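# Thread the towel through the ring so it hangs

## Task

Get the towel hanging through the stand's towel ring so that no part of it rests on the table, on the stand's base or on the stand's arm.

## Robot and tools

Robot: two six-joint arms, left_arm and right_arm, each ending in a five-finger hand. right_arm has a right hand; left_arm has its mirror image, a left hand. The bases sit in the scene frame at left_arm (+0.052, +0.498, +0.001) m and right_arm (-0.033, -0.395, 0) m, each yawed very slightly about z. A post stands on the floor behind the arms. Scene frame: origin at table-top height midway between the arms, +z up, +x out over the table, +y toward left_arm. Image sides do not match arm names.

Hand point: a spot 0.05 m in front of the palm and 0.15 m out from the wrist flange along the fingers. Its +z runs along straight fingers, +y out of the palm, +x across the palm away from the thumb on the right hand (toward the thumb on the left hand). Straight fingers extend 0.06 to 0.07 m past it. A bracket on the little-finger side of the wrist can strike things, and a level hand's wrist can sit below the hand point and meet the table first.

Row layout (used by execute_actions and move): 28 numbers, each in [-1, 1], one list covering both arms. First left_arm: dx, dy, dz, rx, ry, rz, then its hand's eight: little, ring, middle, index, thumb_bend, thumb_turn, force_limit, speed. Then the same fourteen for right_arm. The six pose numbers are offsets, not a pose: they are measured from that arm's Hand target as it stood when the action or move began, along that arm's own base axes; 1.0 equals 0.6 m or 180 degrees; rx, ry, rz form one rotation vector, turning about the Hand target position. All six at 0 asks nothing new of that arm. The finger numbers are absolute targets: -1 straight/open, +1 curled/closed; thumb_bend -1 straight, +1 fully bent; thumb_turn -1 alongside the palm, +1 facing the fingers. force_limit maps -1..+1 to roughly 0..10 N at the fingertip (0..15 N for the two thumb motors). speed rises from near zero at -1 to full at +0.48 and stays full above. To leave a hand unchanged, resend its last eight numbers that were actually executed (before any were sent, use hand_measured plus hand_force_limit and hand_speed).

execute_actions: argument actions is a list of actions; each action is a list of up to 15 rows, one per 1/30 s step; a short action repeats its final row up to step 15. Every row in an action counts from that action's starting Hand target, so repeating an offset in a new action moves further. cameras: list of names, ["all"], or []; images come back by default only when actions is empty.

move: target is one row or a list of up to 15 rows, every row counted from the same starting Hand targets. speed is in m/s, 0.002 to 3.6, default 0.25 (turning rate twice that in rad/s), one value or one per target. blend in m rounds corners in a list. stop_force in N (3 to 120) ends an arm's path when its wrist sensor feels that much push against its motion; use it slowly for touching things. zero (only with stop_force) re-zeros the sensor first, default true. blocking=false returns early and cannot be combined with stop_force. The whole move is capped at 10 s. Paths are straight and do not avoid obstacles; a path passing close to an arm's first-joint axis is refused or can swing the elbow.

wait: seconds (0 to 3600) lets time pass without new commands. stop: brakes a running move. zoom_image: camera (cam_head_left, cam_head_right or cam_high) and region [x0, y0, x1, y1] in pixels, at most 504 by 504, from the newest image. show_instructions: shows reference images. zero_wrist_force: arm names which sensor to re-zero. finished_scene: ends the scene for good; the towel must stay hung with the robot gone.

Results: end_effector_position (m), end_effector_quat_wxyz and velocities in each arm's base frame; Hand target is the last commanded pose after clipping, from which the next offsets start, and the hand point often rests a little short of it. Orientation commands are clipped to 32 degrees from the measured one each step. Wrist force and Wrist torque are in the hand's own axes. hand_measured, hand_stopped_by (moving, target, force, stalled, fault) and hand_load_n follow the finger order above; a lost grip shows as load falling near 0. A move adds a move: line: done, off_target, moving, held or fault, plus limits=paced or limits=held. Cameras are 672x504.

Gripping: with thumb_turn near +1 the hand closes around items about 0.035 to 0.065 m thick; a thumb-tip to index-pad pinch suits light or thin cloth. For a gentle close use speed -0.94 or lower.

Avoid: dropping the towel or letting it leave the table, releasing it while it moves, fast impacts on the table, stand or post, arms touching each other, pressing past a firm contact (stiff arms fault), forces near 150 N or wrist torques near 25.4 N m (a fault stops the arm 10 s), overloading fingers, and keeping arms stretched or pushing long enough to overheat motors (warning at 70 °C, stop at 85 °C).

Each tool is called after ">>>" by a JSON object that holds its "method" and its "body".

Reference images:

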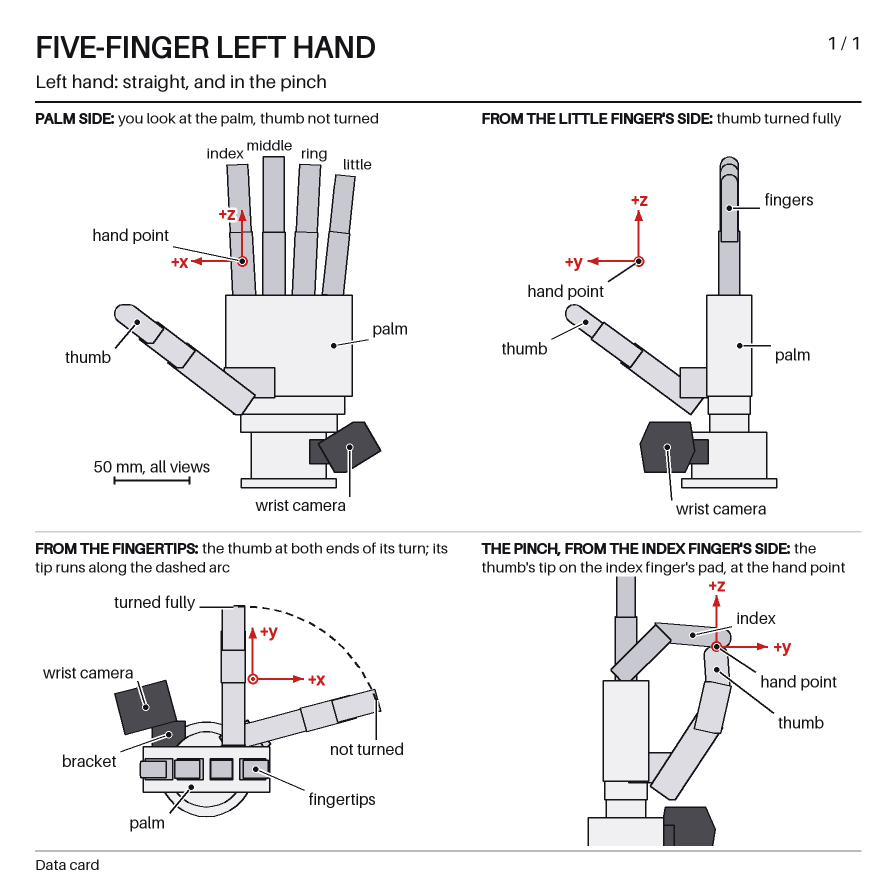

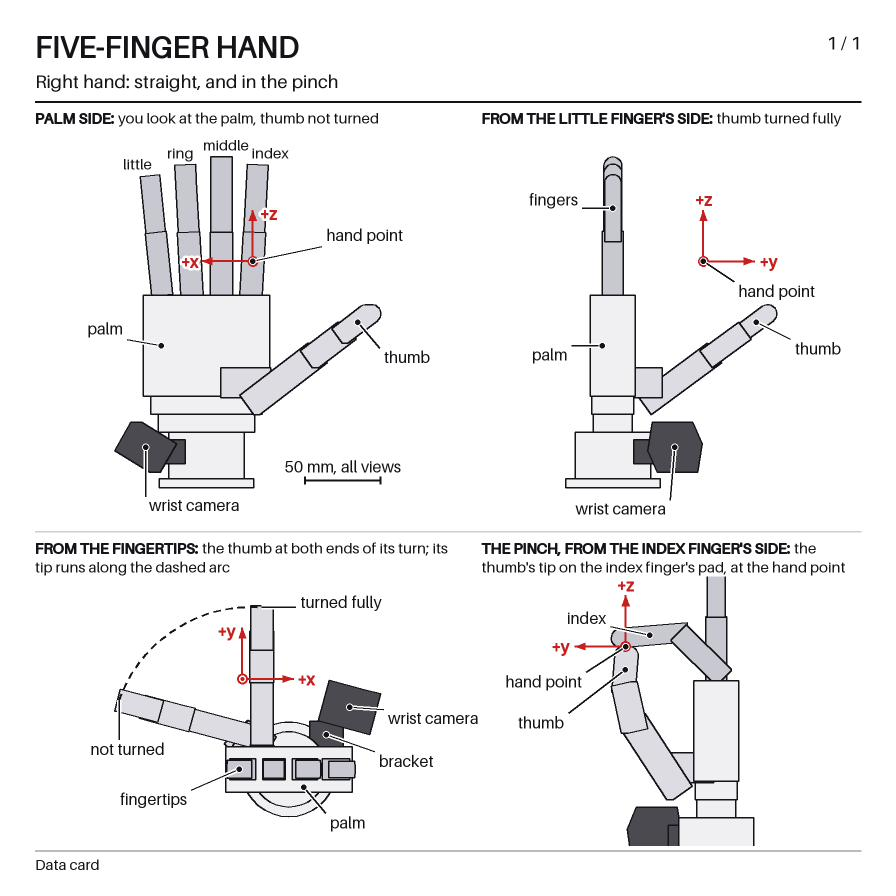

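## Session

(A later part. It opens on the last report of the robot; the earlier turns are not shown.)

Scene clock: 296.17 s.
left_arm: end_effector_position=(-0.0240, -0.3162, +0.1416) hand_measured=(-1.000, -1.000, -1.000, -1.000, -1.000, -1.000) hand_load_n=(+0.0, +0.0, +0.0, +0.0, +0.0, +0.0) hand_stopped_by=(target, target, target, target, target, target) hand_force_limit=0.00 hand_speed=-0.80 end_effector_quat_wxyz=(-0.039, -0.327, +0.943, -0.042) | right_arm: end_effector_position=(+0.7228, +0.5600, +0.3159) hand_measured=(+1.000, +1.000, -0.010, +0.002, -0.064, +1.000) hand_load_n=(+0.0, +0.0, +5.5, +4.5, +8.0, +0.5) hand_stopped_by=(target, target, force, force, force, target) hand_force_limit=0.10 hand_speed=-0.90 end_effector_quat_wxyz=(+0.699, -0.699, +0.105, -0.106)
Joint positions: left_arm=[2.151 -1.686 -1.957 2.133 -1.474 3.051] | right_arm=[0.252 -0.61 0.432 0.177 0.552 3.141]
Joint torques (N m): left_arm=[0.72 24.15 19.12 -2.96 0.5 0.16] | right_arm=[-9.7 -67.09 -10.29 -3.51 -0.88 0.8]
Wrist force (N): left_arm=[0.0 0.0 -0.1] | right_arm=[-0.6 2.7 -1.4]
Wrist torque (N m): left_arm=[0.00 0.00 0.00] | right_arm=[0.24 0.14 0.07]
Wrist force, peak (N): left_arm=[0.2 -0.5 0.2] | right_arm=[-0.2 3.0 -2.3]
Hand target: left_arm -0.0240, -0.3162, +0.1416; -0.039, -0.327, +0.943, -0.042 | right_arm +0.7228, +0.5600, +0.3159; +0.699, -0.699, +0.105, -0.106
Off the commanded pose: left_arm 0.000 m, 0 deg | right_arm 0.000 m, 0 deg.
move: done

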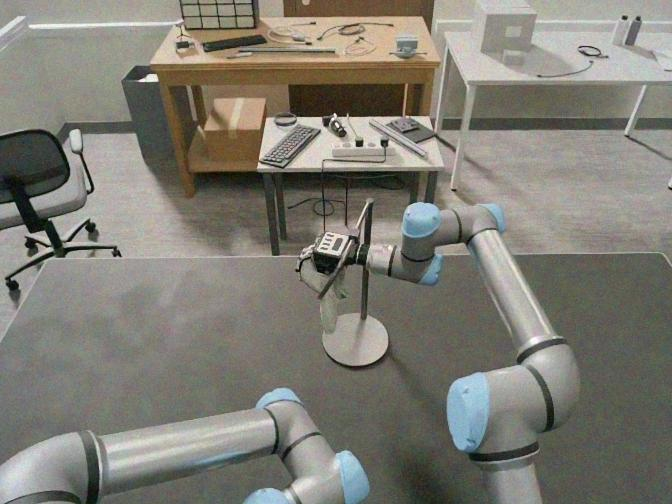

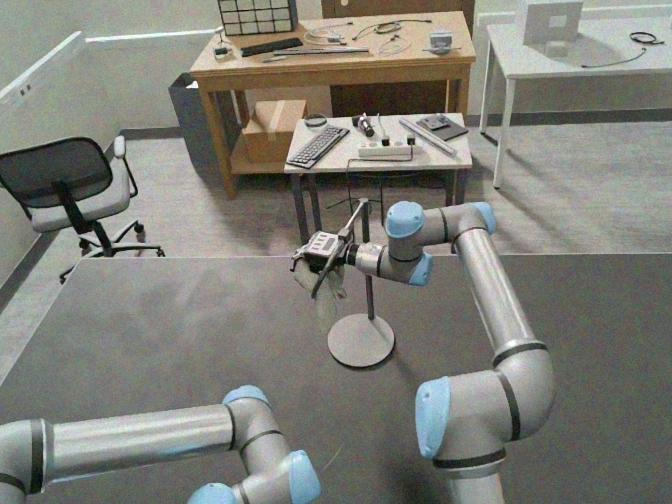

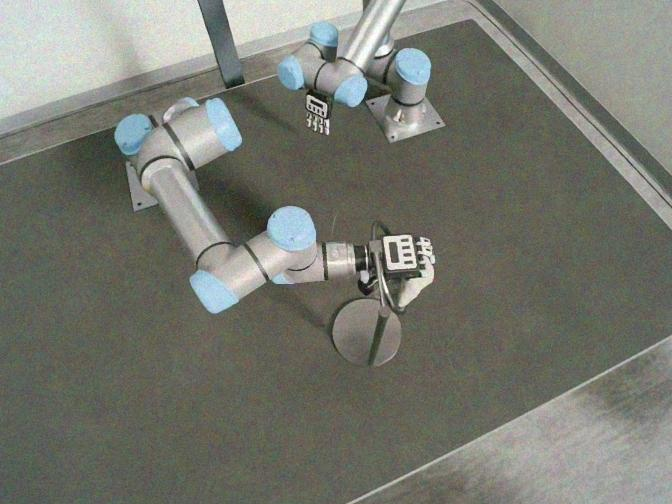

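>>> {"method": "move", "body": {"target": [[0,0,0,0,0,0,-1,-1,-1,-1,-1,-1,0,-0.8, 0,0,0,0,0,0,1,1,-0.3,-0.3,-0.3,1,0.1,-0.85],[0,0,0,0,0,0,-1,-1,-1,-1,-1,-1,0,-0.8, 0,0,0,0,0,0,1,1,-0.7,-0.7,-0.5,1,0.1,-0.8]], "speed": 0.05, "cameras": ["all"]}}

>>> {"method": "zoom_image", "body": {"camera": "cam_high", "region": [310, 210, 450, 350]}}

>>> {"method": "zoom_image", "body": {"camera": "cam_head_left", "region": [290, 210, 430, 350]}}

>>> {"method": "zoom_image", "body": {"camera": "cam_head_right", "region": [280, 210, 420, 350]}}

Scene clock: 304.40 s.
left_arm: end_effector_position=(-0.0240, -0.3162, +0.1416) hand_measured=(-1.000, -1.000, -1.000, -1.000, -1.000, -1.000) hand_load_n=(+0.0, +0.0, +0.0, +0.0, -0.5, +0.0) hand_stopped_by=(target, target, target, target, target, target) hand_force_limit=0.00 hand_speed=-0.80 end_effector_quat_wxyz=(-0.039, -0.327, +0.943, -0.042) | right_arm: end_effector_position=(+0.7228, +0.5600, +0.3159) hand_measured=(+1.000, +1.000, -0.700, -0.700, -0.500, +1.000) hand_load_n=(+0.0, +0.0, +0.0, +0.0, +0.0, +0.0) hand_stopped_by=(target, target, target, target, target, target) hand_force_limit=0.10 hand_speed=-0.80 end_effector_quat_wxyz=(+0.699, -0.699, +0.105, -0.106)
Joint positions: left_arm=[2.151 -1.686 -1.957 2.133 -1.474 3.051] | right_arm=[0.252 -0.61 0.432 0.177 0.552 3.141]
Joint torques (N m): left_arm=[-0.03 23.91 17.93 -2.83 0.52 -0.08] | right_arm=[-8.57 -66.22 -10.7 -3.37 0.36 0.45]
Wrist force (N): left_arm=[0.0 -0.3 0.0] | right_arm=[-0.7 2.3 -1.3]
Wrist torque (N m): left_arm=[-0.04 0.00 0.01] | right_arm=[0.21 0.15 0.06]
Wrist force, peak (N): left_arm=[0.2 -0.5 0.1] | right_arm=[-0.6 3.1 -1.7]
Hand target: left_arm -0.0240, -0.3162, +0.1416; -0.039, -0.327, +0.943, -0.042 | right_arm +0.7228, +0.5600, +0.3159; +0.699, -0.699, +0.105, -0.106
Off the commanded pose: left_arm 0.000 m, 0 deg | right_arm 0.000 m, 0 deg.
move: done

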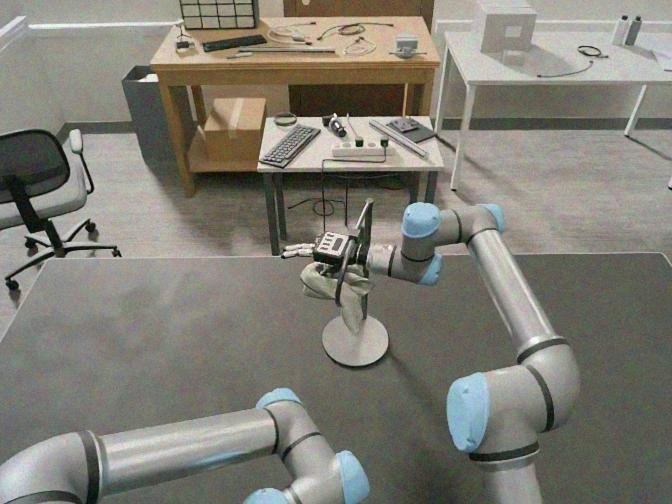

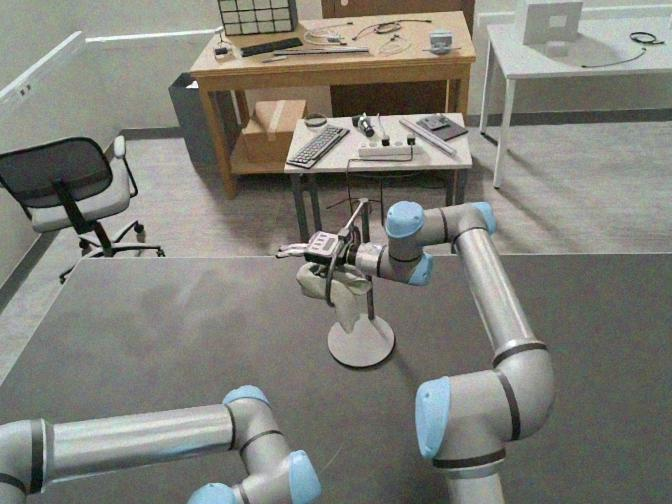

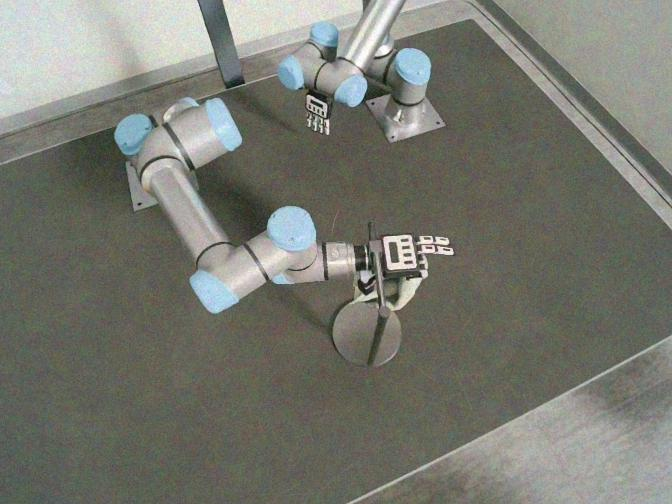

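Scaled by 3.600 from the camera's image (finer frame: 960x720).

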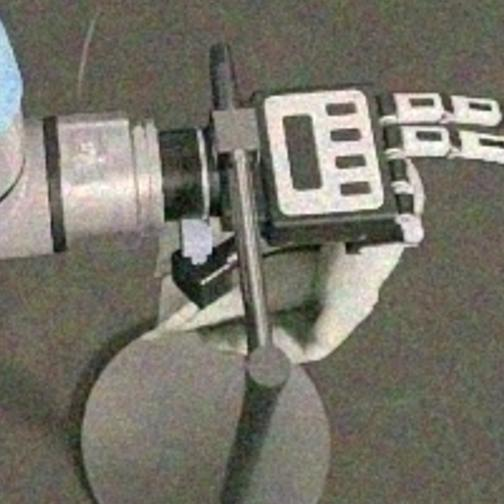

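Scaled by 3.600 from the camera's image (finer frame: 960x720).

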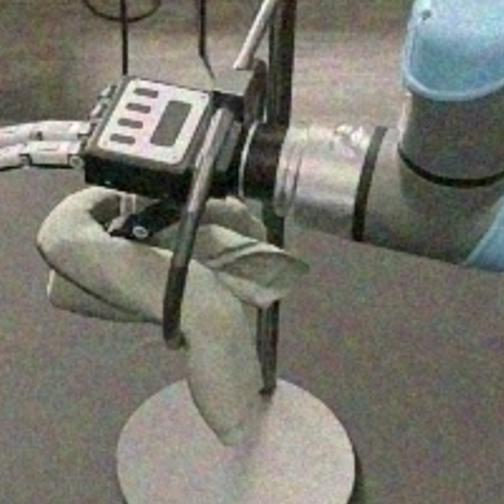

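Scaled by 3.600 from the camera's image (finer frame: 960x720).

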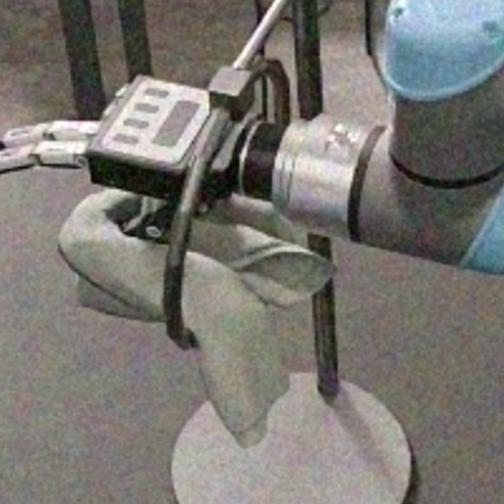

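>>> {"method": "move", "body": {"target": [0,0,0,0,0,0,-1,-1,-1,-1,-1,-1,0,-0.8, 0,0,0,0,0,0,1,1,-1,-1,-1,1,0.1,-0.8], "speed": 0.05, "cameras": ["all"]}}

>>> {"method": "zoom_image", "body": {"camera": "cam_high", "region": [310, 210, 450, 350]}}

>>> {"method": "zoom_image", "body": {"camera": "cam_head_left", "region": [290, 210, 430, 350]}}

>>> {"method": "zoom_image", "body": {"camera": "cam_head_right", "region": [280, 210, 420, 350]}}

Scene clock: 314.90 s.
left_arm: end_effector_position=(-0.0240, -0.3162, +0.1416) hand_measured=(-1.000, -1.000, -1.000, -1.000, -1.000, -1.000) hand_load_n=(+0.0, +0.0, +0.0, +0.0, +0.0, +0.0) hand_stopped_by=(target, target, target, target, target, target) hand_force_limit=0.00 hand_speed=-0.80 end_effector_quat_wxyz=(-0.039, -0.327, +0.943, -0.042) | right_arm: end_effector_position=(+0.7228, +0.5600, +0.3159) hand_measured=(+1.000, +1.000, -1.000, -1.000, -1.000, +1.000) hand_load_n=(+0.0, +0.0, +0.0, -0.5, +0.0, +0.0) hand_stopped_by=(target, target, target, target, target, target) hand_force_limit=0.10 hand_speed=-0.80 end_effector_quat_wxyz=(+0.699, -0.699, +0.105, -0.106)
Joint positions: left_arm=[2.151 -1.686 -1.957 2.133 -1.474 3.051] | right_arm=[0.252 -0.61 0.432 0.177 0.552 3.141]
Joint torques (N m): left_arm=[0 24.54 19.7 -2.97 0.64 0.11] | right_arm=[-8.76 -67.05 -13.02 -2.28 0.25 0.63]
Wrist force (N): left_arm=[0.2 -0.2 -0.2] | right_arm=[-0.5 2.0 -1.0]
Wrist torque (N m): left_arm=[-0.03 -0.04 0.02] | right_arm=[0.18 0.12 0.06]
Wrist force, peak (N): left_arm=[0.1 -0.5 0.1] | right_arm=[-0.9 2.7 -1.3]
Hand target: left_arm -0.0240, -0.3162, +0.1416; -0.039, -0.327, +0.943, -0.042 | right_arm +0.7228, +0.5600, +0.3159; +0.699, -0.699, +0.105, -0.106
Off the commanded pose: left_arm 0.000 m, 0 deg | right_arm 0.000 m, 0 deg.
move: done

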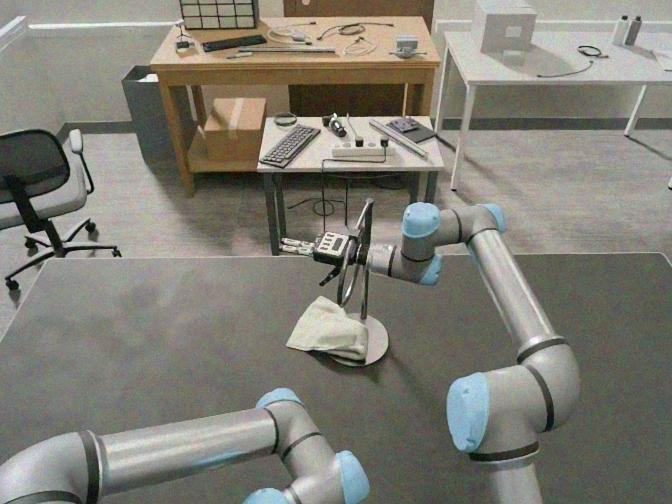

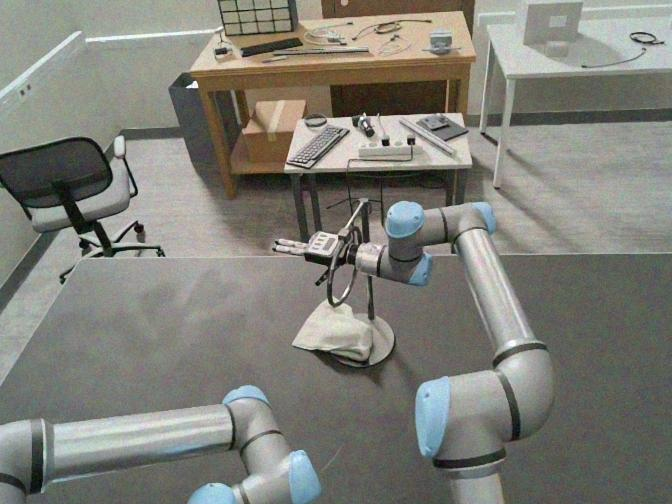

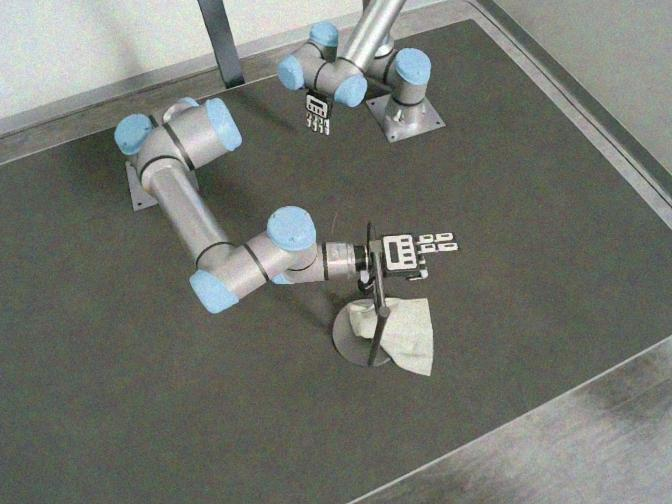

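Scaled by 3.600 from the camera's image (finer frame: 960x720).

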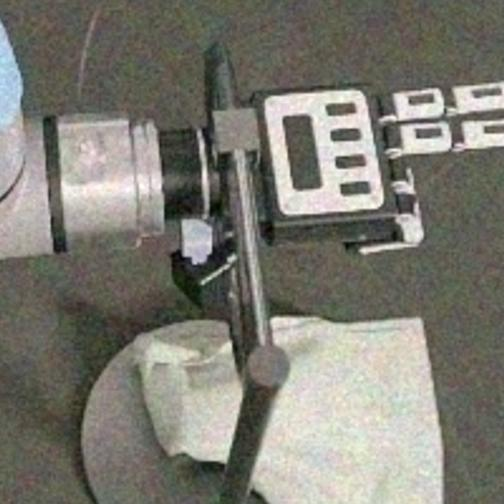

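Scaled by 3.600 from the camera's image (finer frame: 960x720).

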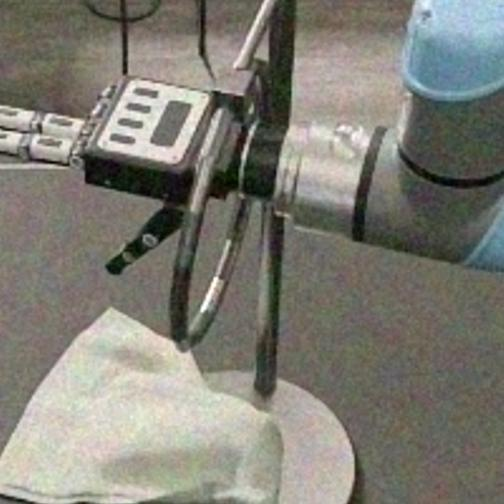

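Scaled by 3.600 from the camera's image (finer frame: 960x720).

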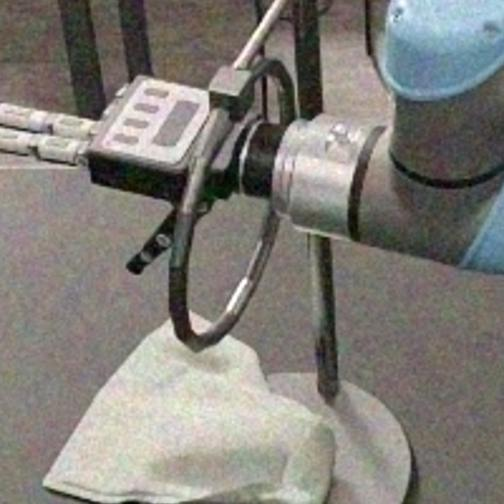

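>>> {"method": "move", "body": {"target": [0,0,0,0,0,0,-1,-1,-1,-1,-1,-1,0,-0.8, -0.1087,-0.350,-0.006,0,0,0,1,1,-1,-1,-1,1,0.1,-0.8], "speed": 0.12, "stop_force": 8}}

>>> {"method": "move", "body": {"target": [0,0,0,0,0,0,-1,-1,-1,-1,-1,-1,0,-0.8, -0.15,-0.4,0.1,0,0,0,1,1,-1,-1,-1,1,0.1,-0.8], "speed": 0.25, "cameras": ["all"]}}

>>> {"method": "zoom_image", "body": {"camera": "cam_high", "region": [320, 200, 460, 400]}}

>>> {"method": "zoom_image", "body": {"camera": "cam_head_left", "region": [260, 190, 420, 390]}}

>>> {"method": "zoom_image", "body": {"camera": "cam_head_right", "region": [260, 190, 420, 390]}}

Scene clock: 329.53 s.
left_arm: end_effector_position=(-0.0240, -0.3162, +0.1416) hand_measured=(-1.000, -1.000, -1.000, -1.000, -1.000, -1.000) hand_load_n=(+0.0, +0.0, +0.0, +0.0, +0.0, +0.0) hand_stopped_by=(target, target, target, target, target, target) hand_force_limit=0.00 hand_speed=-0.80 end_effector_quat_wxyz=(-0.039, -0.327, +0.943, -0.042) | right_arm: end_effector_position=(+0.6576, +0.3500, +0.3123) hand_measured=(+1.000, +1.000, -1.000, -1.000, -1.000, +1.000) hand_load_n=(+0.0, +0.0, +0.0, +0.0, +0.0, +0.0) hand_stopped_by=(target, target, target, target, target, target) hand_force_limit=0.10 hand_speed=-0.80 end_effector_quat_wxyz=(+0.699, -0.699, +0.105, -0.106)
Joint positions: left_arm=[2.151 -1.686 -1.957 2.133 -1.474 3.051] | right_arm=[-0.052 -1.032 1.173 -0.144 0.249 3.143]
Joint torques (N m): left_arm=[0.74 24.4 19.28 -2.97 0.55 0.28] | right_arm=[-0.55 -31.62 -32.01 2.28 -0.26 -0.82]
Wrist force (N): left_arm=[0.2 -0.2 -0.1] | right_arm=[-0.4 2.3 -1.2]
Wrist torque (N m): left_arm=[-0.04 -0.03 0.02] | right_arm=[0.30 0.09 -0.06]
Wrist force, peak (N): left_arm=[0.2 -0.3 -0.3] | right_arm=[-0.4 2.4 -2.0]
Hand target: left_arm -0.0240, -0.3162, +0.1416; -0.039, -0.327, +0.943, -0.042 | right_arm +0.6576, +0.3500, +0.3123; +0.699, -0.699, +0.105, -0.106
Off the commanded pose: left_arm 0.000 m, 0 deg | right_arm 0.000 m, 0 deg.
move: done

Scene clock: 331.07 s.
left_arm: end_effector_position=(-0.0240, -0.3162, +0.1416) hand_measured=(-1.000, -1.000, -1.000, -1.000, -1.000, -1.000) hand_load_n=(+0.0, +0.0, +0.0, +0.0, +0.0, +0.0) hand_stopped_by=(target, target, target, target, target, target) hand_force_limit=0.00 hand_speed=-0.80 end_effector_quat_wxyz=(-0.039, -0.327, +0.943, -0.042) | right_arm: end_effector_position=(+0.5676, +0.1101, +0.3724) hand_measured=(+1.000, +1.000, -1.000, -1.000, -1.000, +1.000) hand_load_n=(+0.0, +0.0, +0.0, +0.0, +0.0, +0.0) hand_stopped_by=(target, target, target, target, target, target) hand_force_limit=0.10 hand_speed=-0.80 end_effector_quat_wxyz=(+0.699, -0.699, +0.105, -0.106)
Joint positions: left_arm=[2.151 -1.686 -1.957 2.133 -1.474 3.051] | right_arm=[-0.507 -1.251 1.337 -0.083 -0.207 3.137]
Joint torques (N m): left_arm=[0.19 24.1 19.38 -3.02 0.51 0.18] | right_arm=[-9.52 -21.99 -25.86 -2.09 -0.33 0.24]
Wrist force (N): left_arm=[0.1 -0.2 0.0] | right_arm=[-1.0 2.2 -1.3]
Wrist torque (N m): left_arm=[-0.03 -0.01 0.01] | right_arm=[0.32 0.21 0.00]
Wrist force, peak (N): left_arm=[0.2 -0.3 -0.1] | right_arm=[-1.1 1.7 -3.5]
Hand target: left_arm -0.0240, -0.3162, +0.1416; -0.039, -0.327, +0.943, -0.042 | right_arm +0.5676, +0.1100, +0.3723; +0.699, -0.699, +0.105, -0.106
Off the commanded pose: left_arm 0.000 m, 0 deg | right_arm 0.000 m, 0 deg.
move: done

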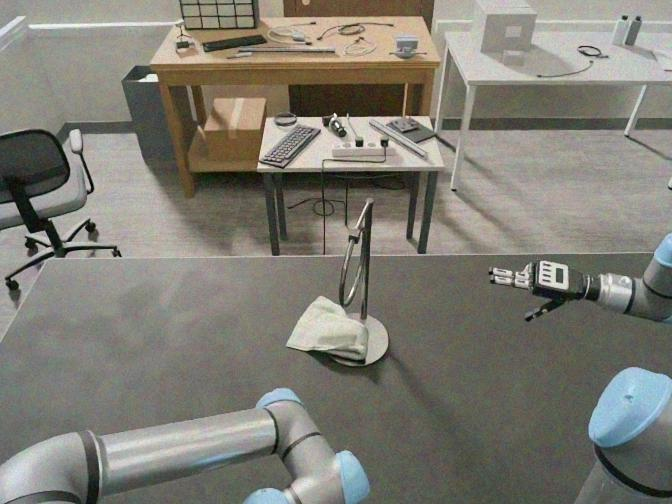

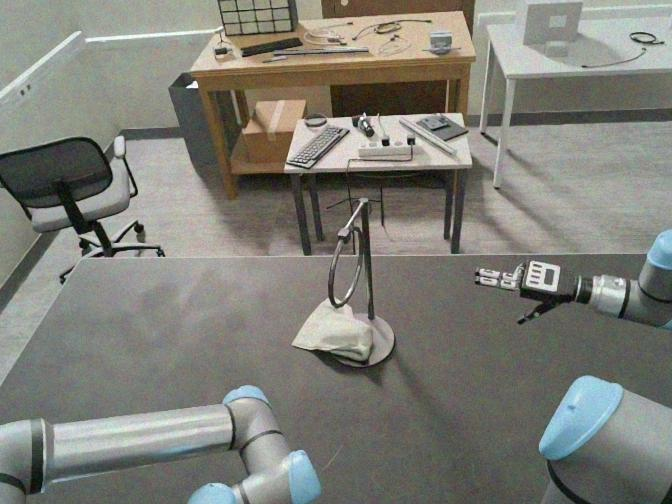

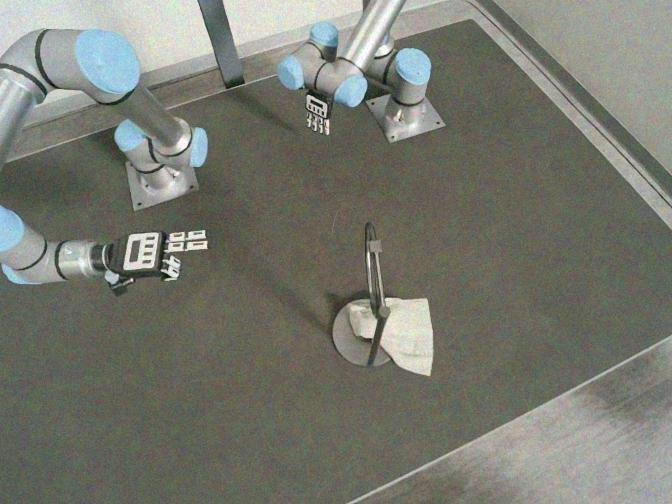

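Scaled by 2.520 from the camera's image (finer frame: 960x720).

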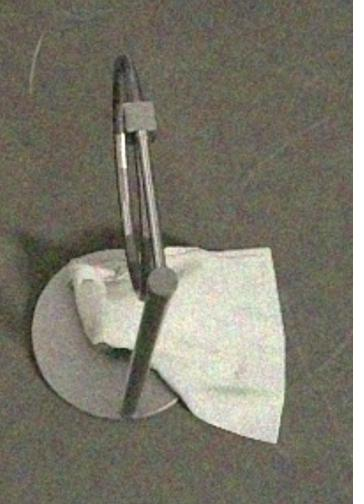

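Scaled by 2.520 from the camera's image (finer frame: 960x720).

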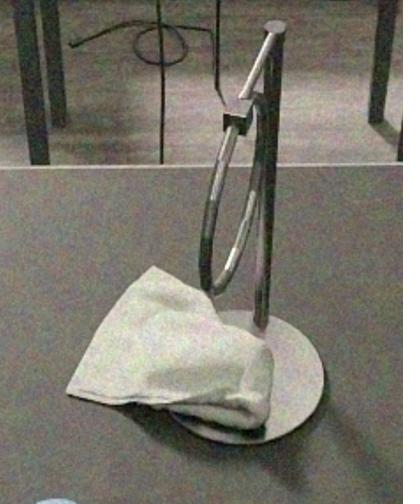

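Scaled by 2.520 from the camera's image (finer frame: 960x720).

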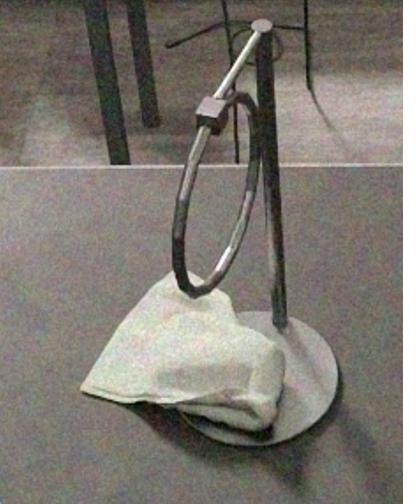

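>>> {"method": "zoom_image", "body": {"camera": "cam_high", "region": [340, 285, 440, 385]}}

>>> {"method": "zoom_image", "body": {"camera": "cam_head_left", "region": [280, 285, 380, 385]}}

>>> {"method": "zoom_image", "body": {"camera": "cam_head_right", "region": [285, 285, 385, 385]}}

Scaled by 5.040 from the camera's image (finer frame: 960x720).

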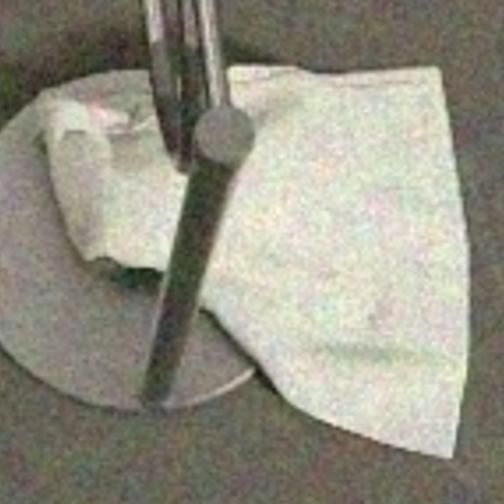

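Scaled by 5.040 from the camera's image (finer frame: 960x720).

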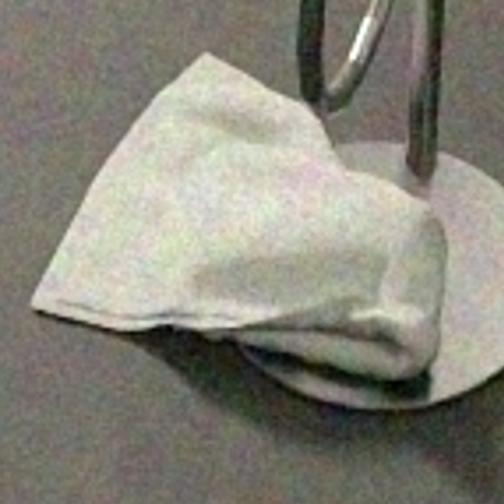

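Scaled by 5.040 from the camera's image (finer frame: 960x720).

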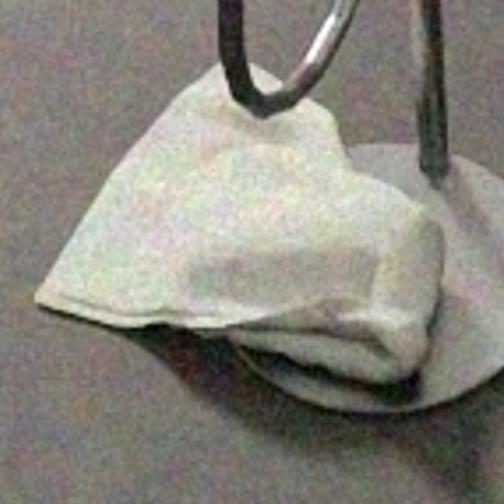

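>>> {"method": "move", "body": {"target": [0.795,0.3237,0.1307,-0.1102,-0.1910,0.1577,1,1,-1,-1,-1,1,0,0, 0,0,0,0,0,0,1,1,-1,-1,-1,1,0.1,-0.8], "speed": 0.3}}

>>> {"method": "move", "body": {"target": [0.511,-0.3173,-0.1667,0,0,0,1,1,-1,-1,-1,1,0,0, 0,0,0,0,0,0,1,1,-1,-1,-1,1,0.1,-0.8], "speed": 0.2, "cameras": ["all"]}}

>>> {"method": "zoom_image", "body": {"camera": "cam_high", "region": [320, 200, 460, 400]}}

>>> {"method": "zoom_image", "body": {"camera": "cam_head_left", "region": [240, 230, 420, 390]}}

Scene clock: 417.53 s.
left_arm: end_effector_position=(+0.4529, -0.1220, +0.2200) hand_measured=(+1.000, +1.000, -1.000, -1.000, -1.000, +1.000) hand_load_n=(+0.0, +0.0, +0.0, +0.0, +0.0, +0.0) hand_stopped_by=(target, target, target, target, target, target) hand_force_limit=0.00 hand_speed=0.00 end_effector_quat_wxyz=(+0.194, -0.506, +0.785, -0.301) | right_arm: end_effector_position=(+0.5676, +0.1100, +0.3723) hand_measured=(+1.000, +1.000, -1.000, -1.000, -1.000, +1.000) hand_load_n=(+0.0, +0.0, +0.0, +0.0, +0.0, +0.0) hand_stopped_by=(target, target, target, target, target, target) hand_force_limit=0.10 hand_speed=-0.80 end_effector_quat_wxyz=(+0.699, -0.699, +0.105, -0.106)
Joint positions: left_arm=[3.403 -1.641 -1.715 2.391 -1.133 3.69] | right_arm=[-0.507 -1.251 1.337 -0.083 -0.207 3.137]
Joint torques (N m): left_arm=[5.52 15.04 20.62 -0.78 0.89 0.85] | right_arm=[-8.79 -24.56 -13.95 -2.48 -1.31 0.47]
Wrist force (N): left_arm=[-0.1 -0.8 -0.2] | right_arm=[-0.8 2.4 -1.8]
Wrist torque (N m): left_arm=[0.05 0.05 0.00] | right_arm=[0.38 0.19 0.02]
Wrist force, peak (N): left_arm=[-1.6 -1.9 0.3] | right_arm=[-1.0 2.4 -2.1]
Hand target: left_arm +0.4530, -0.1219, +0.2200; +0.194, -0.506, +0.785, -0.301 | right_arm +0.5676, +0.1100, +0.3723; +0.699, -0.699, +0.105, -0.106
Off the commanded pose: left_arm 0.000 m, 0 deg | right_arm 0.000 m, 0 deg.
move: done

Scene clock: 420.00 s.
left_arm: end_effector_position=(+0.7597, -0.3123, +0.1200) hand_measured=(+1.000, +1.000, -1.000, -1.000, -1.000, +1.000) hand_load_n=(+0.0, +0.0, +0.0, +0.0, +0.0, +0.0) hand_stopped_by=(target, target, target, target, target, target) hand_force_limit=0.00 hand_speed=0.00 end_effector_quat_wxyz=(+0.194, -0.506, +0.785, -0.301) | right_arm: end_effector_position=(+0.5676, +0.1100, +0.3723) hand_measured=(+1.000, +1.000, -1.000, -1.000, -1.000, +1.000) hand_load_n=(+0.0, +0.0, +0.0, +0.0, +0.0, +0.0) hand_stopped_by=(target, target, target, target, target, target) hand_force_limit=0.10 hand_speed=-0.80 end_effector_quat_wxyz=(+0.699, -0.699, +0.105, -0.106)
Joint positions: left_arm=[2.993 -2.648 -0.371 2.161 -1.386 3.35] | right_arm=[-0.507 -1.251 1.337 -0.083 -0.207 3.137]
Joint torques (N m): left_arm=[6.53 51.88 21.66 -0.92 1.88 -0.65] | right_arm=[-8.91 -28.16 -14.23 -2.49 -1.21 0.51]
Wrist force (N): left_arm=[0.1 -1.2 0.4] | right_arm=[-0.8 2.4 -1.5]
Wrist torque (N m): left_arm=[-0.16 0.02 -0.03] | right_arm=[0.37 0.18 0.02]
Wrist force, peak (N): left_arm=[0.6 -1.6 1.6] | right_arm=[-1.1 2.7 -1.6]
Hand target: left_arm +0.7596, -0.3123, +0.1200; +0.194, -0.506, +0.785, -0.301 | right_arm +0.5676, +0.1100, +0.3723; +0.699, -0.699, +0.105, -0.106
Off the commanded pose: left_arm 0.000 m, 0 deg | right_arm 0.000 m, 0 deg.
move: done

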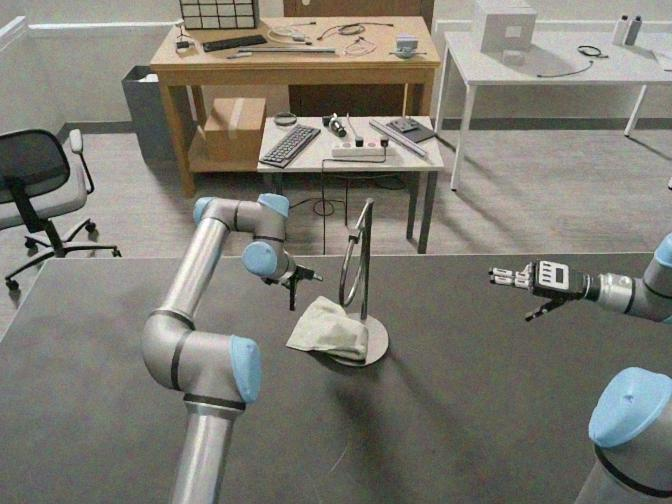

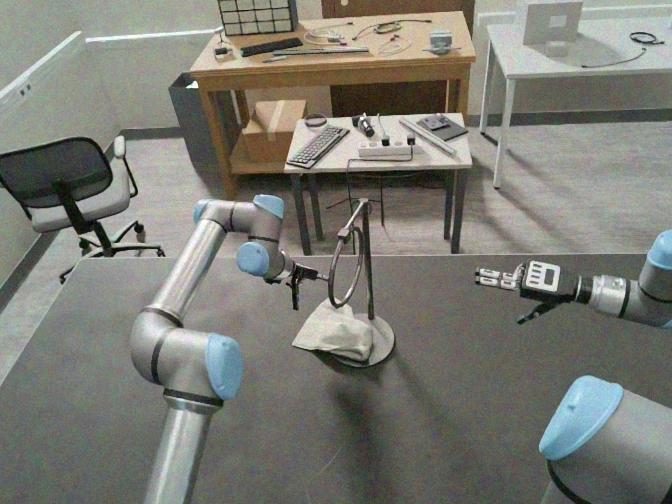

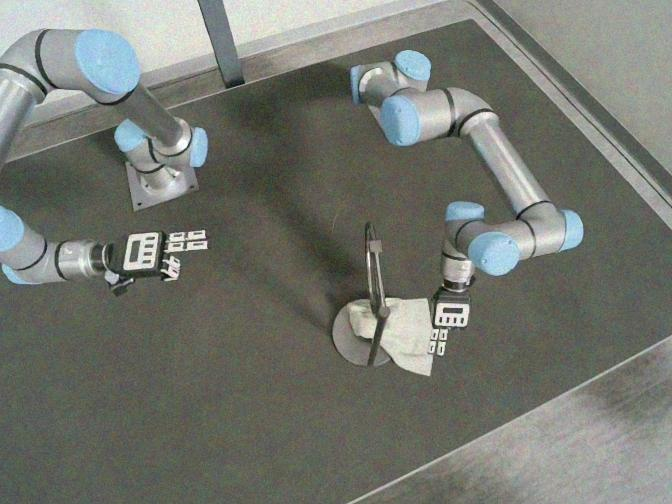

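Scaled by 2.520 from the camera's image (finer frame: 960x720).

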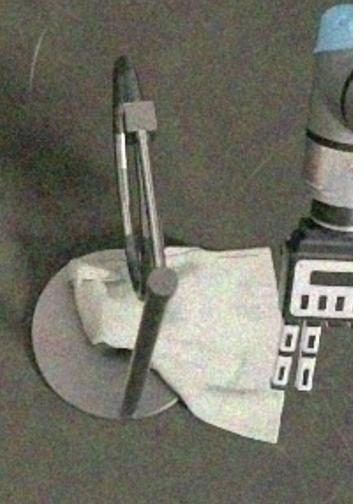

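Scaled by 2.800 from the camera's image (finer frame: 960x720).

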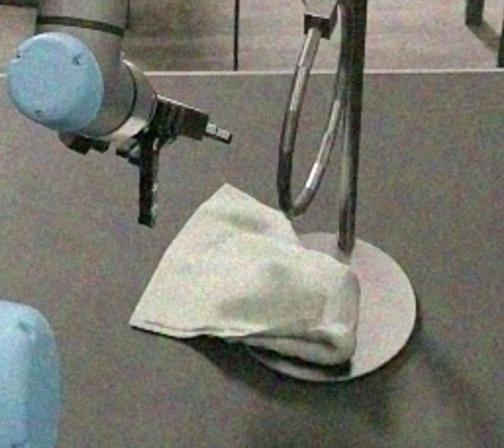

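>>> {"method": "move", "body": {"target": [-0.007,-0.0153,-0.13,0,0,0,1,1,-1,-1,-1,1,0,0, 0,0,0,0,0,0,1,1,-1,-1,-1,1,0.1,-0.8], "speed": 0.15}}

>>> {"method": "move", "body": {"target": [0,0,-0.048,0,0,0,1,1,-1,-1,-1,1,0,0, 0,0,0,0,0,0,1,1,-1,-1,-1,1,0.1,-0.8], "speed": 0.015, "stop_force": 4, "cameras": ["all"]}}

>>> {"method": "zoom_image", "body": {"camera": "cam_high", "region": [340, 240, 480, 400]}}

>>> {"method": "zoom_image", "body": {"camera": "cam_head_left", "region": [240, 230, 400, 390]}}

Scene clock: 432.90 s.
left_arm: end_effector_position=(+0.7554, -0.3216, +0.0421) hand_measured=(+1.000, +1.000, -1.000, -1.000, -1.000, +1.000) hand_load_n=(+0.0, +0.0, +0.0, +0.0, +0.0, +0.0) hand_stopped_by=(target, target, target, target, target, target) hand_force_limit=0.00 hand_speed=0.00 end_effector_quat_wxyz=(+0.194, -0.506, +0.785, -0.301) | right_arm: end_effector_position=(+0.5676, +0.1100, +0.3723) hand_measured=(+1.000, +1.000, -1.000, -1.000, -1.000, +1.000) hand_load_n=(+0.0, +0.5, +0.0, +0.0, +0.0, +0.0) hand_stopped_by=(target, target, target, target, target, target) hand_force_limit=0.10 hand_speed=-0.80 end_effector_quat_wxyz=(+0.699, -0.699, +0.105, -0.106)
Joint positions: left_arm=[2.979 -2.637 -0.593 2.373 -1.396 3.339] | right_arm=[-0.507 -1.251 1.337 -0.083 -0.207 3.137]
Joint torques (N m): left_arm=[6.44 56.76 15.86 -0.22 1.59 0.32] | right_arm=[-8.71 -32.52 -14.19 -2.46 -1.32 0.38]
Wrist force (N): left_arm=[0.3 -0.7 0.0] | right_arm=[-0.9 2.3 -1.8]
Wrist torque (N m): left_arm=[-0.02 0.01 0.11] | right_arm=[0.36 0.20 0.01]
Wrist force, peak (N): left_arm=[-0.2 -2.1 -0.7] | right_arm=[-1.3 2.6 -1.9]
Hand target: left_arm +0.7554, -0.3215, +0.0420; +0.194, -0.506, +0.785, -0.301 | right_arm +0.5676, +0.1100, +0.3723; +0.699, -0.699, +0.105, -0.106
Off the commanded pose: left_arm 0.000 m, 0 deg | right_arm 0.000 m, 0 deg.
move: done

Scene clock: 435.63 s.
left_arm: end_effector_position=(+0.7555, -0.3215, +0.0168) hand_measured=(+1.000, +1.000, -1.000, -1.000, -1.000, +1.000) hand_load_n=(+0.0, +0.0, +0.0, +0.0, +0.0, +0.0) hand_stopped_by=(target, target, target, target, target, target) hand_force_limit=0.00 hand_speed=0.00 end_effector_quat_wxyz=(+0.194, -0.506, +0.785, -0.301) | right_arm: end_effector_position=(+0.5676, +0.1100, +0.3723) hand_measured=(+1.000, +1.000, -1.000, -1.000, -1.000, +1.000) hand_load_n=(+0.0, +0.0, +0.0, +0.0, +0.0, +0.0) hand_stopped_by=(target, target, target, target, target, target) hand_force_limit=0.10 hand_speed=-0.80 end_effector_quat_wxyz=(+0.699, -0.699, +0.105, -0.106)
Joint positions: left_arm=[2.979 -2.648 -0.634 2.426 -1.396 3.339] | right_arm=[-0.507 -1.251 1.337 -0.083 -0.207 3.137]
Joint torques (N m): left_arm=[6.36 57.42 24.44 -0.79 0.26 0.55] | right_arm=[-7.93 -34.54 -14.06 -2.2 -1.4 0.42]
Wrist force (N): left_arm=[0.5 -3.8 -3.1] | right_arm=[-0.8 2.3 -1.7]
Wrist torque (N m): left_arm=[0.17 -0.10 0.19] | right_arm=[0.36 0.19 0.01]
Wrist force, peak (N): left_arm=[0.7 -6.2 -5.3] | right_arm=[-1.1 2.7 -1.6]
Hand target: left_arm +0.7555, -0.3215, +0.0168; +0.194, -0.506, +0.785, -0.301 (not the last commanded pose) | right_arm +0.5676, +0.1100, +0.3723; +0.699, -0.699, +0.105, -0.106
Off the commanded pose: left_arm 0.004 m, 0 deg | right_arm 0.000 m, 0 deg.
move: contact (left_arm)

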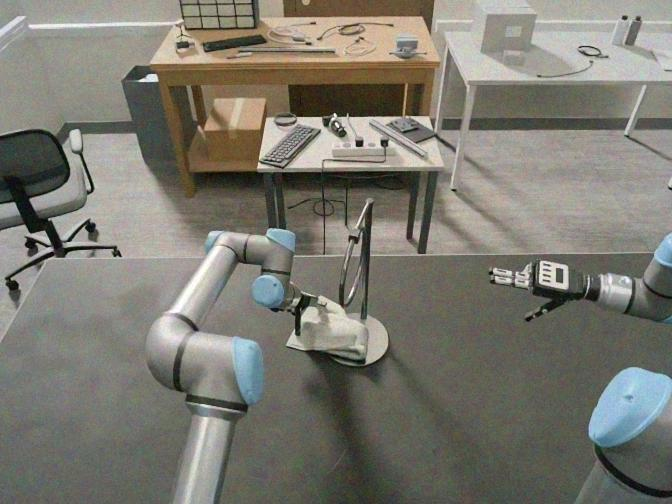

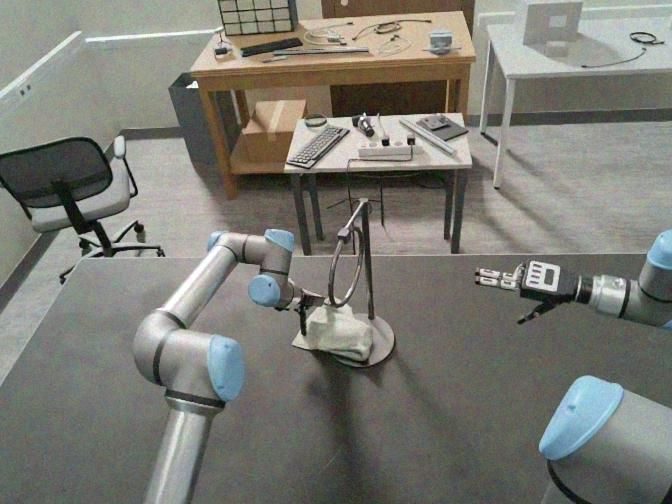

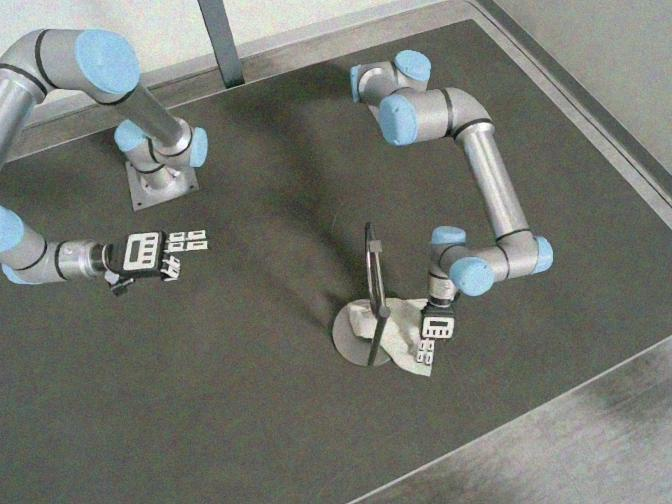

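Scaled by 3.150 from the camera's image (finer frame: 960x720).

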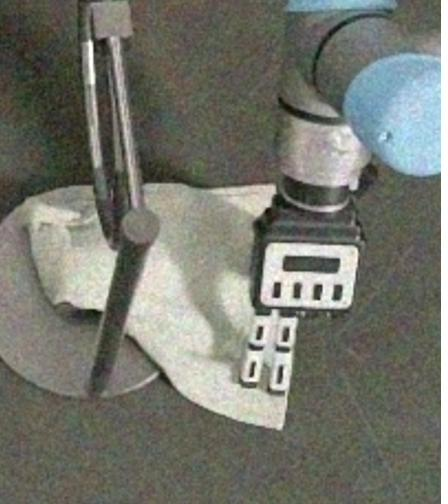

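Scaled by 3.150 from the camera's image (finer frame: 960x720).

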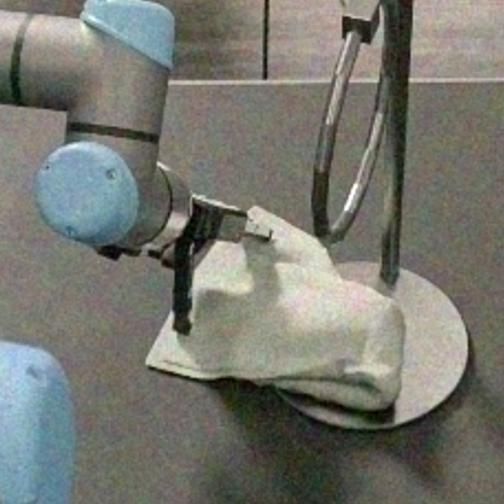

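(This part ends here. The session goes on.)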